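# Pull out and quarter-turn the yellow rod nearest right arm

## Task

Take the yellow rod closest to the right arm, draw it outward until it stops, rotate it by 90 degrees so its player figures end up lying horizontal, then leave the robot clear of the rod with no contact at the end.

## Robot and tools

Robot: two six-joint arms with parallel grippers, left_arm and right_arm. The scene frame has its origin at table-top height midway between the nominal bases, +x out over the table, +z up, and left_arm on the +y side; image left and right do not match these names. Calibrated bases in the scene frame: left_arm at (-0.028, +0.289, +0.027) m, right_arm at (-0.040, -0.349, +0.007) m, each turned only slightly about z. Hand positions, hand orientations and wrist camera poses are reported in each arm's own base frame; the table is in the scene frame. Reported positions can be a few centimetres off, more when reaching far.

Joint order (used in every command row and every per-joint result list): wrist pitch (joint4), shoulder (joint2), wrist yaw (joint5), wrist roll (joint6), elbow (joint3), waist (joint1). Stated ranges in rad: waist -2.618..3.054, shoulder 0..3.142, elbow 0..3.142, wrist pitch -1.571..1.571, wrist yaw -1.571..1.571, wrist roll -2.094..2.094. Real end stops may sit up to 0.059 rad either way.

A command row is always 14 plain numbers, each in [-1, 1], covering both arms even when one stays still: left_arm's six joints in the order above then its opening, then right_arm's six joints then its opening. Joint numbers are offsets, not poses: they count from the Joint targets shown when the action or call begins (not from the previous row), and they are scaled so 1.0 equals 2.224 rad for waist, shoulder and elbow and 8.485 rad for the three wrist joints. Sending the same offset again moves the joint further. A 0 keeps an arm at its current targets. The opening number is absolute: +1 fully open, -1 closed; in between, the fingers go to where grip_measured would read that value. To leave a gripper unchanged, resend its current command, because 0 means half open.

execute_actions(actions, cameras): actions is a list of actions; each action is a list of up to 15 rows, one per 1/30 s step, with the last row held to fill 15 steps (0.5 s). An empty list just reports state. An action that would drive a joint more than 0.059 rad beyond its range is rejected for both arms; a malformed action or a bad first action rejects the whole call. cameras picks cam_left_wrist and/or cam_right_wrist; omitted or ["all"] gives both, [] gives none.

move(target, speed, blend, opening_speed, blocking, cameras): target is one 14-number row, or up to 15 rows, with offsets all measured from the same current Joint targets. Joints interpolate together, so the gripper follows a curve, and the path ignores obstacles and the other arm. speed is the top rate in rad/s of the joint with most travel (0.01 to 12.57, default 0.5), one value or one per target. blend (rad) rounds intermediate corners. opening_speed (0.2 or more per second on the -1..+1 scale) makes the fingers change gradually; use a low value for gentle closing. blocking=false returns after about 0.5 s while the move continues. Result adds a move: line: done, off_target (resting more than 0.035 rad from target), moving, held or fault, plus limits=held if steps were withheld. done does not prove contact or its absence.

wait(seconds 0..10) lets time run with commands held. stop brakes a running move. zoom_image(camera, region [x0,y0,x1,y1] pixels, at most 504x504) enlarges part of the latest wrist image (both are 672x504 fisheye). read_manual gives only licence text. finished_scene(scene) ends the scene irreversibly; pass the current scene number (1 to 3).

Results give end_effector_position (point between finger pads, about 1 cm behind the tips; fingers point along gripper +z, open along y) and quaternion, Joint positions, velocities and targets per arm (gripper gap in m, 0.094 fully open), grip_measured, Joint torques (noisy, offset, include arm weight; entries 2, 5, 6 wrap at ±28 N m), step readings for action calls, and warnings such as "joint sent to its limit", "joint command not followed" (clearance check altered targets), MOTOR HOT and OVER-TEMPERATURE FAULT.

Practical limits: each joint target can lead its measured angle by only 0.339 rad (big joints) or 2.2 rad (wrist), and targets placing the hand over 200 mm from where it is get scaled back, so large moves take several actions. Tiny turns may not start. A pinched gripper squeezes around 50-64 N per pad; release by commanding well above grip_measured.

Avoid: fast contact (impact grows with speed) and targets far beyond a contact point (hard pressing); letting go of something still moving; collisions or squeezing between the two arms, which can end the scene; holding stretched poses or pushing against blocks for long, which overheats motors and can fold or drop an arm. To stop pressing, command targets back past the measured positions. The wrist camera cable touching the rod counts as touching it, so withdraw fully before finishing.

Each tool is called after "Call:" as name(argument=value, ...), one argument or row to a line, values as JSON.

## Session

Call:
execute_actions(
  actions=[],
)

Scene clock: 0.00 s.
left_arm: end_effector_position=(+0.4007, +0.0076, +0.1253) grip_measured=+1.000 end_effector_quat_wxyz=(+0.625, -0.028, +0.778, +0.057) | right_arm: end_effector_position=(+0.3999, -0.0295, +0.1148) grip_measured=+1.000 end_effector_quat_wxyz=(+0.608, +0.063, +0.791, -0.024)
Joint names: [wrist pitch, shoulder, wrist yaw, wrist roll, elbow, waist]
Joint positions: left_arm=[0.966 1.539 -0.191 0.014 0.356 -0.068 0.094] | right_arm=[0.914 1.54 0.071 0.059 0.363 -0.045 0.094]
Joint velocities: within noise
Joint torques (N m): no reading
Heat: left arm: 47 °C; right arm: 43 °C.
Joint targets: left_arm=[0.959 1.536 -0.192 0.014 0.359 -0.068] | right_arm=[0.904 1.537 0.071 0.060 0.366 -0.045]
Tool commands: left_gripper/opening=+1.0 right_gripper/opening=+1.0

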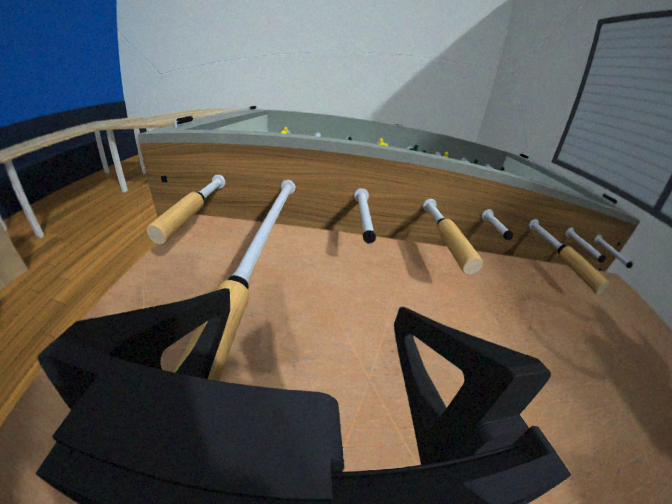

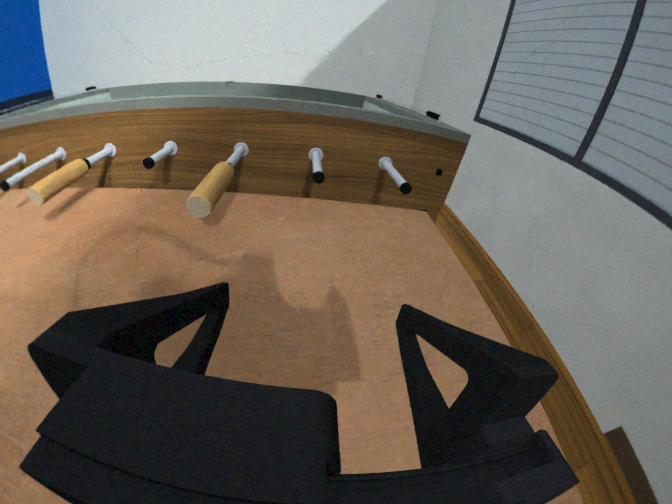

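Call:
zoom_image(
  camera="cam_left_wrist",
  region=[140, 90, 640, 290],
)

Call:
zoom_image(
  camera="cam_right_wrist",
  region=[80, 70, 480, 240],
)

Scaled by 1.008 from the camera's 672x504 image, which has a finer 960x720 frame.

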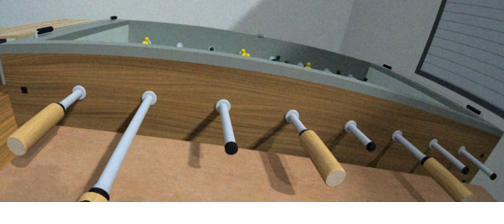

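Scaled by 1.260 from the camera's 672x504 image, which has a finer 960x720 frame.

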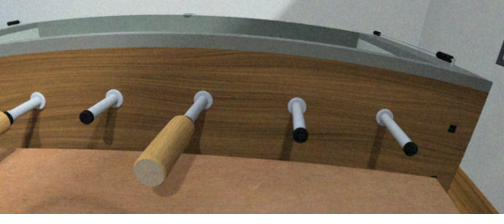

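Call:
move(
  target=[0,0,0,0,0,0,1,-0.0019,0.1632,0.0271,-0.0071,0.2004,0.1556,1],
  speed=0.6,
)

Scene clock: 79.43 s.
left_arm: end_effector_position=(+0.4007, +0.0076, +0.1253) grip_measured=+1.000 end_effector_quat_wxyz=(+0.625, -0.028, +0.778, +0.057) | right_arm: end_effector_position=(+0.4955, +0.1001, +0.1328) grip_measured=+1.000 end_effector_quat_wxyz=(+0.638, -0.020, +0.770, -0.019)
Joint names: [wrist pitch, shoulder, wrist yaw, wrist roll, elbow, waist]
Joint positions: left_arm=[0.966 1.539 -0.191 0.014 0.356 -0.068 0.094] | right_arm=[0.898 1.883 0.301 0.003 0.789 0.302 0.094]
Joint velocities: within noise
Joint torques (N m): left_arm=[1.84 -6.37 -0.06 0 5.31 -0.08] | right_arm=[1.63 -6.34 0.1 -0.07 7.34 -0.05]
Heat: left arm: 46 °C; right arm: 43 °C.
Joint targets: left_arm=[0.959 1.536 -0.192 0.014 0.359 -0.068] | right_arm=[0.888 1.900 0.301 0.000 0.812 0.301]
move: done
camera_calibration:
cam_right_wrist: T_world_to_cam=[[-0.00914198, -0.971259, 0.23785, 0.0608977], [-0.559599, -0.192156, -0.806179, 0.436265], [0.828713, -0.140471, -0.541759, -0.206839], [0, 0, 0, 1]] pos_world=[0.416101, 0.113924, 0.225167]

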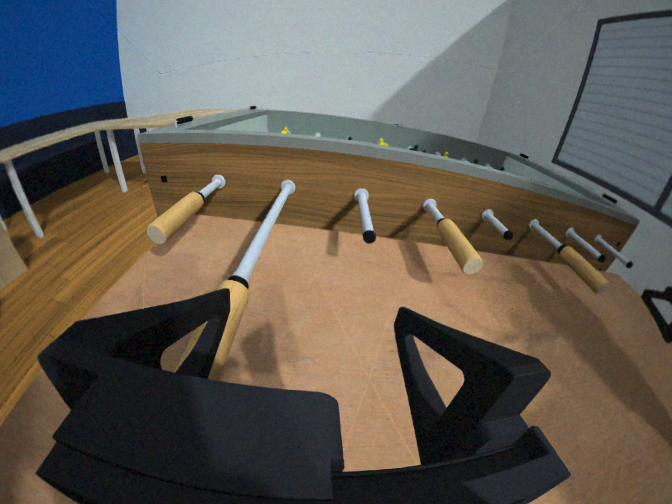

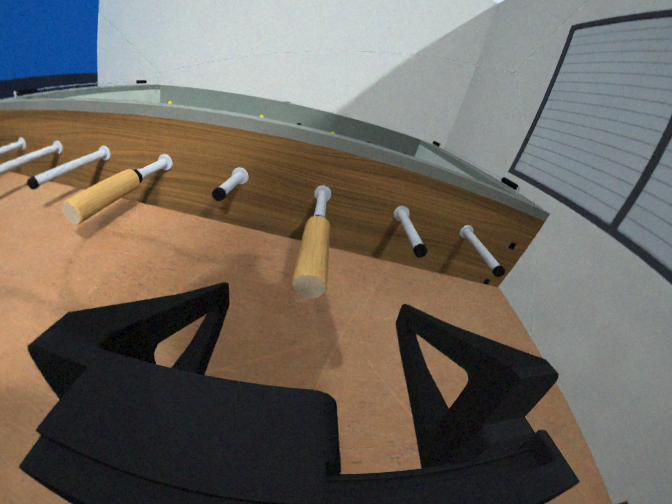

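Call:
move(
  target=[0,0,0,0,0,0,1,0.0639,0.2176,-0.0034,0.185,0.0636,-0.013,1],
  speed=0.7,
)

Scene clock: 100.10 s.
left_arm: end_effector_position=(+0.4007, +0.0076, +0.1253) grip_measured=+1.000 end_effector_quat_wxyz=(+0.625, -0.028, +0.778, +0.057) | right_arm: end_effector_position=(+0.5387, +0.1011, +0.0753) grip_measured=+1.000 end_effector_quat_wxyz=(+0.504, +0.501, +0.497, +0.498)
Joint names: [wrist pitch, shoulder, wrist yaw, wrist roll, elbow, waist]
Joint positions: left_arm=[0.966 1.539 -0.191 0.014 0.356 -0.068 0.094] | right_arm=[1.415 2.352 0.285 1.567 0.943 0.275 0.094]
Joint velocities: within noise
Joint torques (N m): left_arm=[1.84 -6.39 -0.05 0.01 5.33 -0.09] | right_arm=[1.85 -7.17 -0.11 0.01 4.86 -0.25]
Heat: left arm: 45 °C; right arm: 45 °C.
Joint targets: left_arm=[0.959 1.536 -0.192 0.014 0.359 -0.068] | right_arm=[1.430 2.384 0.272 1.570 0.953 0.272]
move: done
camera_calibration:
cam_right_wrist: T_world_to_cam=[[-0.0454025, -0.179866, -0.982643, 0.107309], [-0.389057, 0.909175, -0.148442, 0.161484], [0.920094, 0.375564, -0.111257, -0.407464], [0, 0, 0, 1]] pos_world=[0.442604, 0.0255127, 0.084084]

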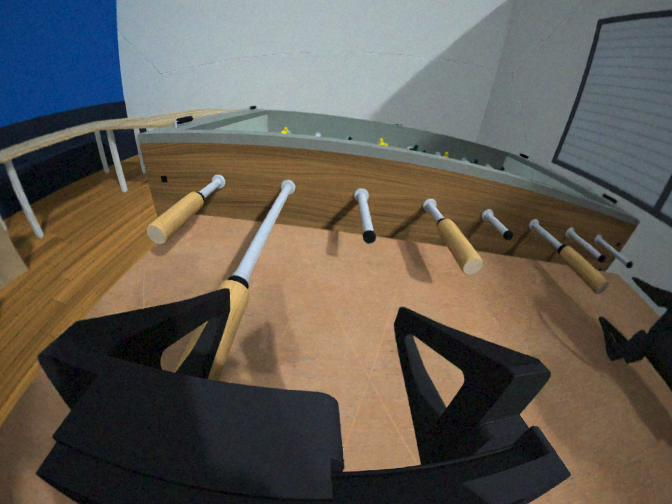

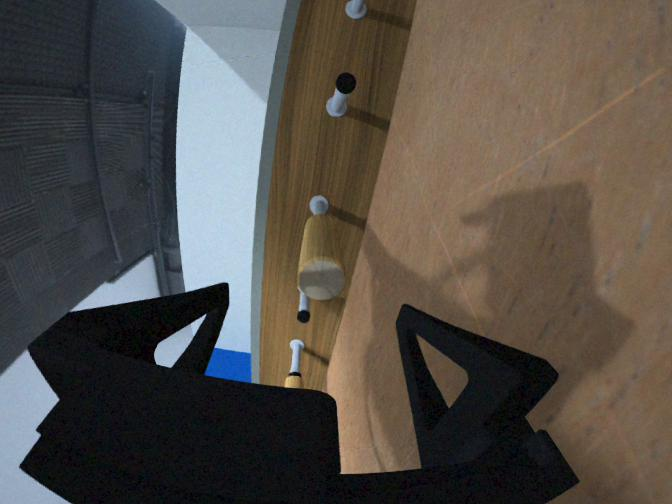

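Call:
move(
  target=[0,0,0,0,0,0,1,-0.0194,0.0547,-0.0046,0,0.1293,-0.0177,1],
  speed=0.3,
)

Scene clock: 129.60 s.
left_arm: end_effector_position=(+0.4007, +0.0076, +0.1253) grip_measured=+1.000 end_effector_quat_wxyz=(+0.625, -0.028, +0.778, +0.057) | right_arm: end_effector_position=(+0.5972, +0.1041, +0.0798) grip_measured=+1.000 end_effector_quat_wxyz=(+0.508, +0.491, +0.486, +0.514)
Joint names: [wrist pitch, shoulder, wrist yaw, wrist roll, elbow, waist]
Joint positions: left_arm=[0.966 1.539 -0.191 0.014 0.356 -0.068 0.094] | right_arm=[1.295 2.473 0.24 1.57 1.224 0.241 0.094]
Joint velocities: within noise
Joint torques (N m): left_arm=[1.85 -6.37 -0.04 0.01 5.37 -0.02] | right_arm=[1.45 -8.61 -0.04 0 6.19 -0.72]
Heat: left arm: 45 °C; right arm: 47 °C.
Joint targets: left_arm=[0.959 1.536 -0.192 0.014 0.359 -0.068] | right_arm=[1.266 2.506 0.233 1.569 1.241 0.233]
move: done
camera_calibration:
cam_right_wrist: T_world_to_cam=[[-0.00517553, -0.168523, -0.985684, 0.0900052], [-0.392906, 0.906767, -0.152968, 0.185095], [0.919564, 0.38649, -0.0709068, -0.465867], [0, 0, 0, 1]] pos_world=[0.501586, 0.0273831, 0.083997]

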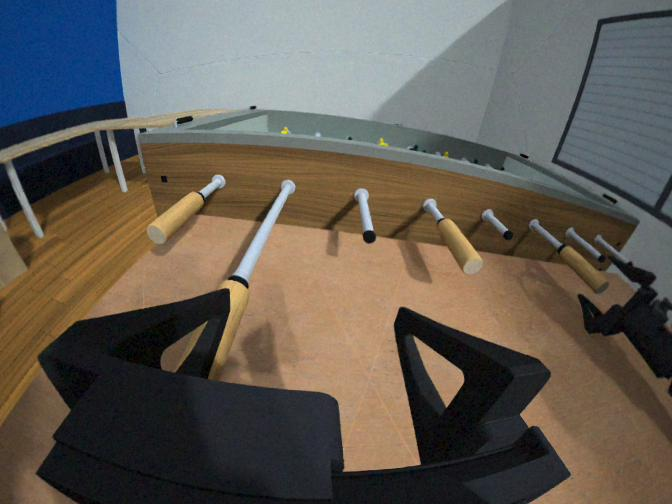

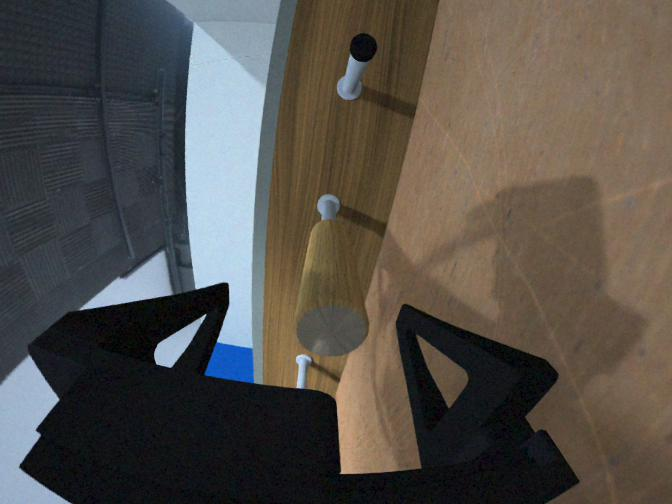

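Call:
move(
  target=[0,0,0,0,0,0,1,-0.0094,0.0144,-0.0004,-0.185,0.0301,-0.0013,1],
  speed=0.7,
  cameras=["cam_right_wrist"],
)

Scene clock: 161.00 s.
left_arm: end_effector_position=(+0.4007, +0.0076, +0.1253) grip_measured=+1.000 end_effector_quat_wxyz=(+0.625, -0.028, +0.778, +0.057) | right_arm: end_effector_position=(+0.6082, +0.1069, +0.0578) grip_measured=+1.000 end_effector_quat_wxyz=(+0.698, -0.003, +0.716, +0.002)
Joint names: [wrist pitch, shoulder, wrist yaw, wrist roll, elbow, waist]
Joint positions: left_arm=[0.966 1.539 -0.191 0.014 0.356 -0.068 0.094] | right_arm=[1.201 2.511 0.232 0.006 1.285 0.239 0.094]
Joint velocities: within noise
Joint torques (N m): left_arm=[1.83 -6.35 -0.04 0.01 5.33 -0.03] | right_arm=[1.58 -9.35 0.02 -0.06 6.79 -0.75]
Heat: left arm: 45 °C; right arm: 44 °C.
Joint targets: left_arm=[0.959 1.536 -0.192 0.014 0.359 -0.068] | right_arm=[1.185 2.538 0.230 0.000 1.308 0.230]
move: done
camera_calibration:
cam_right_wrist: T_world_to_cam=[[-0.038104, -0.983038, 0.179398, 0.108621], [-0.419801, -0.14717, -0.895605, 0.355477], [0.906816, -0.109438, -0.407073, -0.398556], [0, 0, 0, 1]] pos_world=[0.514786, 0.115478, 0.136639]
Images, in order (width x height): cam_right_wrist 672x504.

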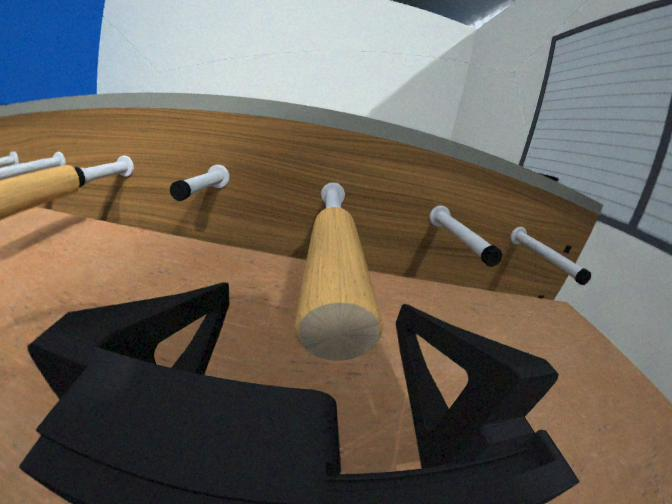

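Call:
move(
  target=[0,0,0,0,0,0,1,-0.0014,0.0052,-0.0021,0.185,0.0211,-0.0103,1],
  speed=0.7,
  cameras=["cam_right_wrist"],
)

Scene clock: 179.00 s.
left_arm: end_effector_position=(+0.4007, +0.0076, +0.1253) grip_measured=+1.000 end_effector_quat_wxyz=(+0.625, -0.028, +0.778, +0.057) | right_arm: end_effector_position=(+0.6219, +0.0944, +0.0801) grip_measured=+1.000 end_effector_quat_wxyz=(+0.510, +0.495, +0.487, +0.507)
Joint names: [wrist pitch, shoulder, wrist yaw, wrist roll, elbow, waist]
Joint positions: left_arm=[0.966 1.539 -0.191 0.014 0.356 -0.068 0.094] | right_arm=[1.209 2.513 0.224 1.569 1.34 0.212 0.094]
Joint velocities: within noise
Joint torques (N m): left_arm=[1.83 -6.38 -0.05 0 5.34 -0.06] | right_arm=[1.41 -8.84 -0.1 0.1 6.37 -0.43]
Heat: left arm: 44 °C; right arm: 44 °C.
Joint targets: left_arm=[0.959 1.536 -0.192 0.014 0.359 -0.068] | right_arm=[1.174 2.550 0.212 1.570 1.355 0.207]
move: off_target (right_arm); right_arm: the shoulder is farthest, 0.037 rad from its target
camera_calibration:
cam_right_wrist: T_world_to_cam=[[-0.0163128, -0.172267, -0.984915, 0.0959607], [-0.382841, 0.911055, -0.153008, 0.197015], [0.92367, 0.37457, -0.0808128, -0.485536], [0, 0, 0, 1]] pos_world=[0.525465, 0.0189067, 0.0854204]
Images, in order (width x height): cam_right_wrist 672x504.

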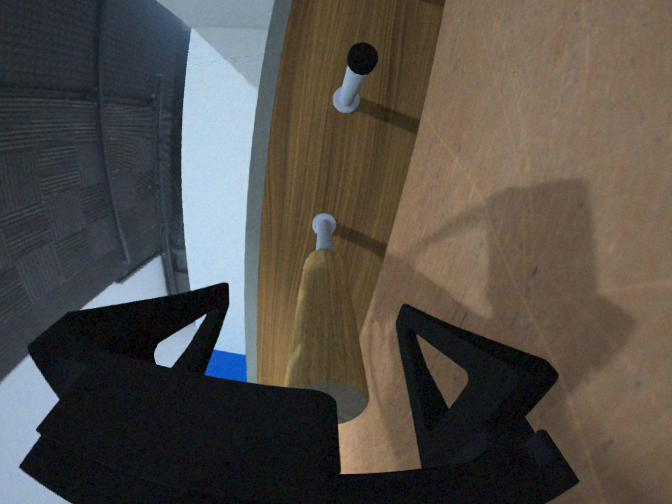

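Call:
move(
  target=[0,0,0,0,0,0,1,-0.0059,0.003,0,0,0,0,1],
  speed=0.3,
  cameras=["cam_right_wrist"],
)

Scene clock: 189.73 s.
left_arm: end_effector_position=(+0.4007, +0.0076, +0.1253) grip_measured=+1.000 end_effector_quat_wxyz=(+0.625, -0.028, +0.778, +0.057) | right_arm: end_effector_position=(+0.6230, +0.0949, +0.0788) grip_measured=+1.000 end_effector_quat_wxyz=(+0.507, +0.498, +0.489, +0.506)
Joint names: [wrist pitch, shoulder, wrist yaw, wrist roll, elbow, waist]
Joint positions: left_arm=[0.966 1.539 -0.191 0.014 0.356 -0.068 0.094] | right_arm=[1.195 2.513 0.223 1.572 1.346 0.212 0.094]
Joint velocities: within noise
Joint torques (N m): left_arm=[1.84 -6.35 -0.05 0.01 5.33 -0.06] | right_arm=[1.06 -8.36 -0.09 -0.02 6.01 -0.43]
Heat: left arm: 44 °C; right arm: 44 °C.
Joint targets: left_arm=[0.959 1.536 -0.192 0.014 0.359 -0.068] | right_arm=[1.124 2.556 0.212 1.570 1.355 0.207]
move: off_target (right_arm); right_arm: the wrist pitch is farthest, 0.071 rad from its target
camera_calibration:
cam_right_wrist: T_world_to_cam=[[-0.0244735, -0.170413, -0.985069, 0.0997242], [-0.385233, 0.910873, -0.148007, 0.197958], [0.922495, 0.375859, -0.087941, -0.485615], [0, 0, 0, 1]] pos_world=[0.526678, 0.0192027, 0.0848288]
Images, in order (width x height): cam_right_wrist 672x504.

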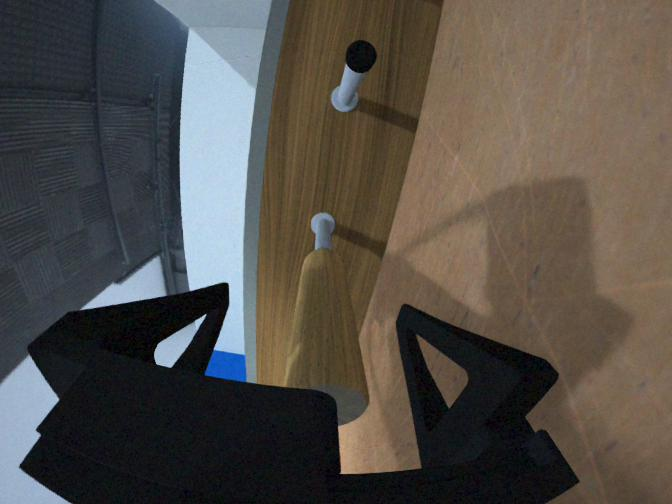

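Call:
move(
  target=[0,0,0,0,0,0,1,0,0,0,0,0,0,-0.45],
  opening_speed=1.0,
  cameras=["cam_right_wrist"],
)

Scene clock: 210.43 s.
left_arm: end_effector_position=(+0.4007, +0.0076, +0.1253) grip_measured=+1.000 end_effector_quat_wxyz=(+0.625, -0.028, +0.778, +0.057) | right_arm: end_effector_position=(+0.6234, +0.0958, +0.0718) grip_measured=-0.305 end_effector_quat_wxyz=(+0.503, +0.500, +0.493, +0.504)
Joint names: [wrist pitch, shoulder, wrist yaw, wrist roll, elbow, waist]
Joint positions: left_arm=[0.966 1.539 -0.191 0.014 0.356 -0.068 0.094] | right_arm=[1.191 2.526 0.218 1.576 1.35 0.212 0.033]
Joint velocities: within noise
Joint torques (N m): left_arm=[1.85 -6.38 -0.05 0.01 5.33 -0.03] | right_arm=[1.14 -9.35 -0.03 -0.06 5.6 -0.42]
Heat: left arm: 44 °C; right arm: 43 °C.
Joint targets: left_arm=[0.959 1.536 -0.192 0.014 0.359 -0.068] | right_arm=[1.124 2.556 0.212 1.569 1.355 0.207]
move: off_target (right_arm); right_arm: the wrist pitch is farthest, 0.067 rad from its target
camera_calibration:
cam_right_wrist: T_world_to_cam=[[-0.0357794, -0.169795, -0.98483, 0.0999657], [-0.391268, 0.909171, -0.142536, 0.199742], [0.919581, 0.380233, -0.0989652, -0.484757], [0, 0, 0, 1]] pos_world=[0.527503, 0.0196948, 0.0789455]
Images, in order (width x height): cam_right_wrist 672x504.

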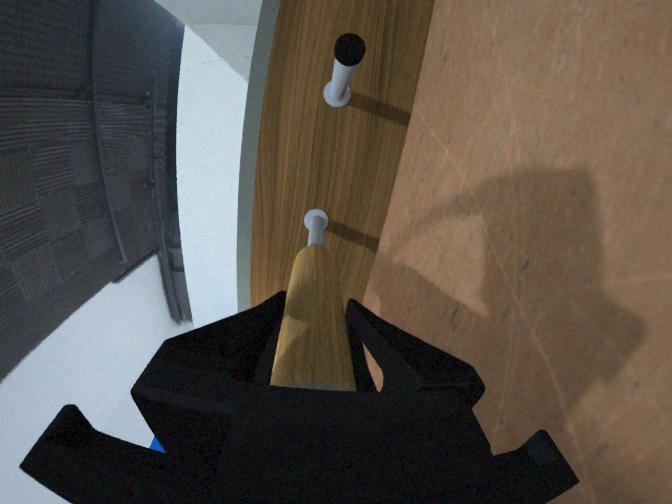

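Call:
move(
  target=[0,0,0,0,0,0,1,0,0,0,-0.187,0,0,-0.45],
  speed=0.7,
)

Scene clock: 219.50 s.
left_arm: end_effector_position=(+0.4007, +0.0076, +0.1253) grip_measured=+1.000 end_effector_quat_wxyz=(+0.625, -0.028, +0.778, +0.057) | right_arm: end_effector_position=(+0.6242, +0.0966, +0.0781) grip_measured=-0.306 end_effector_quat_wxyz=(+0.720, +0.008, +0.694, +0.000)
Joint names: [wrist pitch, shoulder, wrist yaw, wrist roll, elbow, waist]
Joint positions: left_arm=[0.966 1.539 -0.191 0.014 0.356 -0.068 0.094] | right_arm=[1.206 2.526 0.228 0.003 1.357 0.216 0.033]
Joint velocities: within noise
Joint torques (N m): left_arm=[1.83 -6.39 -0.04 0 5.33 -0.03] | right_arm=[1 -9.37 -0.15 -0.26 5.14 -0.73]
Heat: left arm: 44 °C; right arm: 43 °C.
Joint targets: left_arm=[0.959 1.536 -0.192 0.014 0.359 -0.068] | right_arm=[1.124 2.556 0.212 -0.017 1.355 0.207]
move: off_target (right_arm); right_arm: the wrist pitch is farthest, 0.082 rad from its target
camera_calibration:
cam_right_wrist: T_world_to_cam=[[-0.0676027, -0.984005, 0.164817, 0.115028], [-0.36775, -0.128989, -0.920935, 0.346521], [0.927464, -0.122869, -0.353148, -0.421638], [0, 0, 0, 1]] pos_world=[0.526264, 0.106078, 0.151264]

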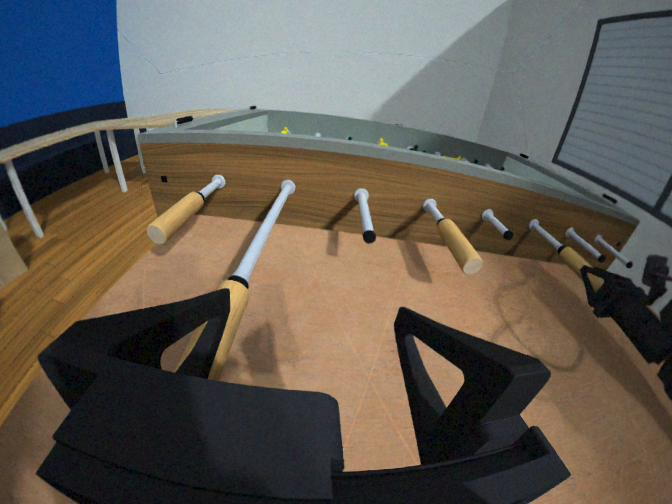

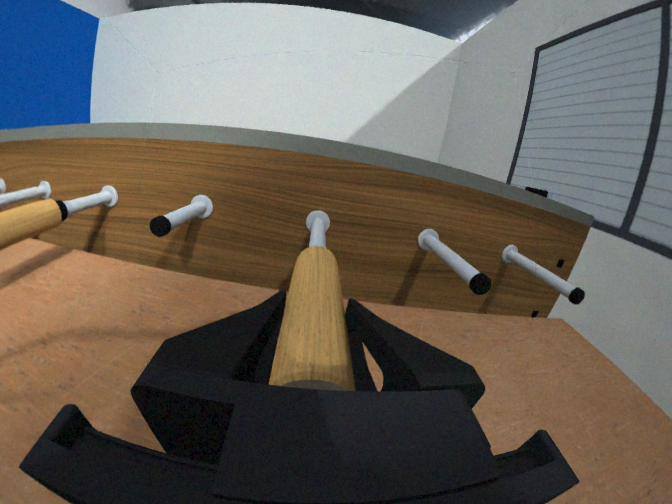

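Call:
move(
  target=[
    [0,0,0,0,0,0,1,0.0173,-0.098,0.0042,0.0034,-0.1476,0.0182,-0.45],
    [0,0,0,0,0,0,1,0.0208,-0.1727,0.0092,0.0061,-0.2667,0.0374,-0.45],
  ],
  speed=0.3,
  blend=0.05,
)

Scene clock: 266.40 s.
left_arm: end_effector_position=(+0.4007, +0.0076, +0.1253) grip_measured=+1.000 end_effector_quat_wxyz=(+0.625, -0.028, +0.778, +0.057) | right_arm: end_effector_position=(+0.5048, +0.0986, +0.0773) grip_measured=-0.306 end_effector_quat_wxyz=(+0.674, +0.004, +0.739, +0.000)
Joint names: [wrist pitch, shoulder, wrist yaw, wrist roll, elbow, waist]
Joint positions: left_arm=[0.966 1.539 -0.191 0.014 0.356 -0.068 0.094] | right_arm=[1.314 2.193 0.297 0.033 0.782 0.292 0.033]
Joint velocities: within noise
Joint torques (N m): left_arm=[1.85 -6.31 -0.03 0.01 5.3 -0.05] | right_arm=[1.6 -10.29 -0.02 0.02 2.59 -0.17]
Heat: left arm: 43 °C; right arm: 43 °C.
Joint targets: left_arm=[0.959 1.536 -0.192 0.014 0.359 -0.068] | right_arm=[1.300 2.172 0.290 0.034 0.761 0.290]
move: done
camera_calibration:
cam_right_wrist: T_world_to_cam=[[-0.0381681, -0.98333, 0.177779, 0.0932246], [-0.481949, -0.137734, -0.865306, 0.356436], [0.875368, -0.118707, -0.468657, -0.276146], [0, 0, 0, 1]] pos_world=[0.417071, 0.107983, 0.162435]

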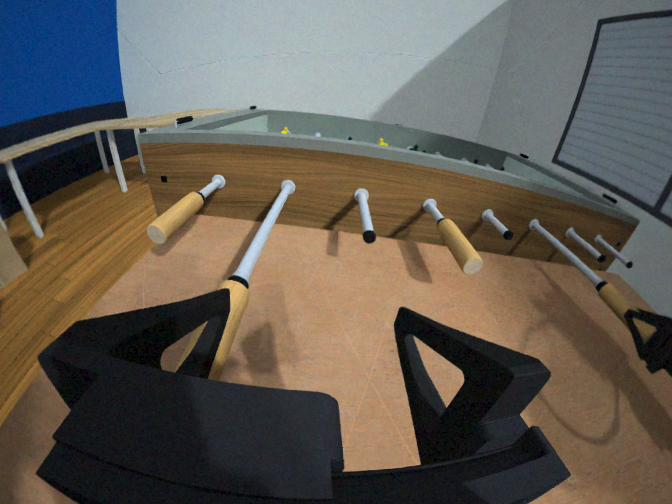

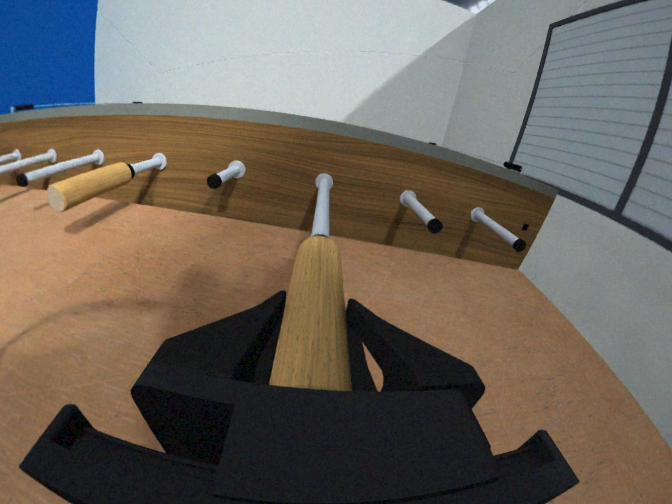

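Call:
move(
  target=[0,0,0,0,0,0,1,-0.0092,-0.0933,0.0059,0.0048,-0.1027,0.0259,-0.45],
  speed=0.2,
  cameras=["cam_right_wrist"],
)

Scene clock: 275.33 s.
left_arm: end_effector_position=(+0.4007, +0.0076, +0.1253) grip_measured=+1.000 end_effector_quat_wxyz=(+0.625, -0.028, +0.778, +0.057) | right_arm: end_effector_position=(+0.4896, +0.1009, +0.0828) grip_measured=-0.306 end_effector_quat_wxyz=(+0.644, +0.003, +0.765, +0.007)
Joint names: [wrist pitch, shoulder, wrist yaw, wrist roll, elbow, waist]
Joint positions: left_arm=[0.966 1.539 -0.191 0.014 0.356 -0.068 0.094] | right_arm=[1.16 2.067 0.293 0.067 0.727 0.304 0.033]
Joint velocities: within noise
Joint torques (N m): left_arm=[1.84 -6.32 -0.05 0 5.35 -0.01] | right_arm=[2.29 -16.64 0.59 0.11 -10.3 3.92]
Heat: left arm: 43 °C; right arm: 43 °C.
Joint targets: left_arm=[0.959 1.536 -0.192 0.014 0.359 -0.068] | right_arm=[1.222 1.965 0.340 0.075 0.533 0.348]
move: off_target (right_arm); right_arm: the elbow is farthest, 0.195 rad from its target
camera_calibration:
cam_right_wrist: T_world_to_cam=[[-0.0134899, -0.985377, 0.169856, 0.0825944], [-0.547525, -0.134862, -0.82585, 0.382726], [0.836681, -0.104141, -0.537699, -0.236765], [0, 0, 0, 1]] pos_world=[0.408763, 0.108345, 0.174737]
Images, in order (width x height): cam_right_wrist 672x504.

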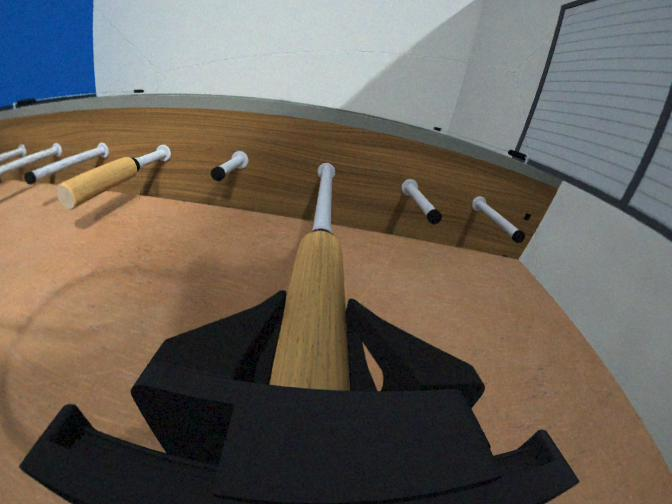

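Call:
move(
  target=[
    [0,0,0,0,0,0,1,-0.0065,0.04,-0.0055,-0.001,0.076,-0.018,-0.45],
    [0,0,0,0,0,0,1,-0.0065,0.04,-0.0055,-0.001,0.076,-0.018,0.8],
  ],
  speed=0.3,
  cameras=["cam_right_wrist"],
)

Scene clock: 283.53 s.
left_arm: end_effector_position=(+0.4007, +0.0076, +0.1253) grip_measured=+1.000 end_effector_quat_wxyz=(+0.625, -0.028, +0.778, +0.057) | right_arm: end_effector_position=(+0.4872, +0.0984, +0.0805) grip_measured=+0.798 end_effector_quat_wxyz=(+0.641, +0.005, +0.767, +0.006)
Joint names: [wrist pitch, shoulder, wrist yaw, wrist roll, elbow, waist]
Joint positions: left_arm=[0.966 1.539 -0.191 0.014 0.356 -0.068 0.094] | right_arm=[1.163 2.065 0.293 0.07 0.716 0.301 0.084]
Joint velocities: within noise
Joint torques (N m): left_arm=[1.85 -6.34 -0.04 0 5.35 -0.08] | right_arm=[1.72 -8.92 0.04 -0.03 3.37 0.66]
Heat: left arm: 43 °C; right arm: 46 °C.
Joint targets: left_arm=[0.959 1.536 -0.192 0.014 0.359 -0.068] | right_arm=[1.167 2.054 0.293 0.067 0.702 0.308]
move: done; target 2's new numbers were sent with right_arm's elbow 0.043 rad from that target
camera_calibration:
cam_right_wrist: T_world_to_cam=[[-0.0163289, -0.985516, 0.168797, 0.0820613], [-0.553123, -0.131732, -0.822619, 0.381362], [0.832939, -0.106798, -0.54296, -0.233755], [0, 0, 0, 1]] pos_world=[0.406984, 0.106146, 0.172944]
Images, in order (width x height): cam_right_wrist 672x504.

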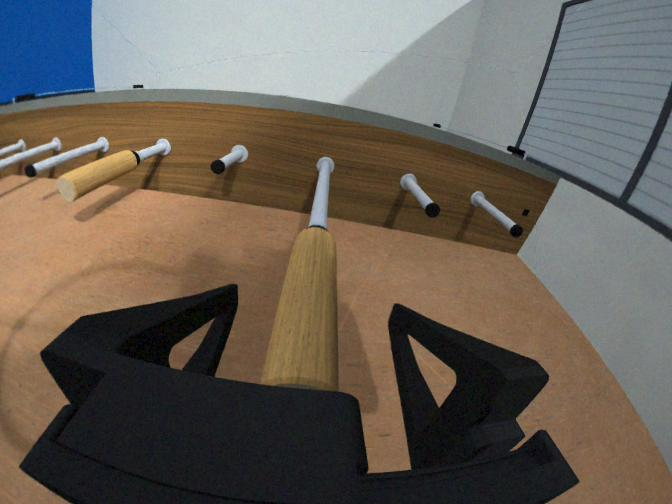

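Call:
move(
  target=[
    [0,0,0,0,0,0,1,0.0065,-0.0402,0.0055,0.001,-0.0762,0.0178,1],
    [0,0,0,0,0,0,1,-0.0032,-0.1317,0.0142,0.0065,-0.1669,0.0552,1],
  ],
  speed=0.4,
  blend=0.03,
)

Scene clock: 294.53 s.
left_arm: end_effector_position=(+0.4007, +0.0076, +0.1253) grip_measured=+1.000 end_effector_quat_wxyz=(+0.625, -0.028, +0.778, +0.057) | right_arm: end_effector_position=(+0.3863, +0.0970, +0.0788) grip_measured=+0.998 end_effector_quat_wxyz=(+0.612, -0.001, +0.791, -0.002)
Joint names: [wrist pitch, shoulder, wrist yaw, wrist roll, elbow, waist]
Joint positions: left_arm=[0.966 1.539 -0.191 0.014 0.356 -0.068 0.094] | right_arm=[1.154 1.776 0.411 0.108 0.345 0.423 0.094]
Joint velocities: within noise
Joint torques (N m): left_arm=[1.84 -6.38 -0.05 0.01 5.29 -0.06] | right_arm=[1.58 -6.46 0.1 0.15 2.95 0.68]
Heat: left arm: 43 °C; right arm: 45 °C.
Joint targets: left_arm=[0.959 1.536 -0.192 0.014 0.359 -0.068] | right_arm=[1.140 1.760 0.414 0.122 0.331 0.430]
move: done
camera_calibration:
cam_right_wrist: T_world_to_cam=[[-0.00401742, -0.981778, 0.189988, 0.0725268], [-0.613383, -0.147631, -0.775865, 0.345096], [0.789776, -0.119652, -0.601613, -0.128288], [0, 0, 0, 1]] pos_world=[0.313286, 0.106802, 0.176789]

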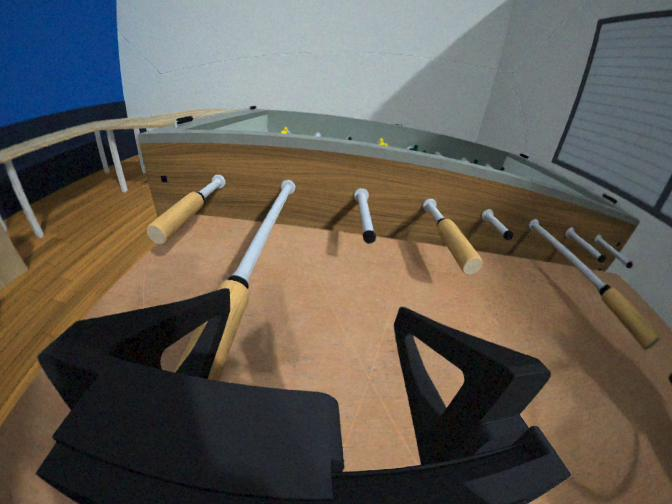

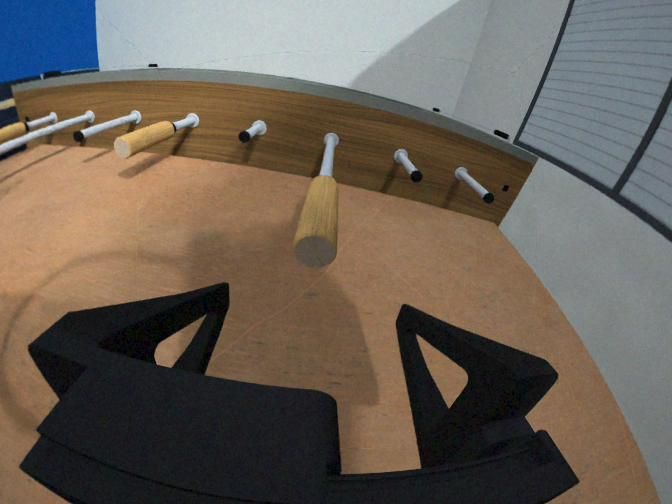

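Call:
finished_scene(
  scene=1,
)

The scene is finished: the task was done.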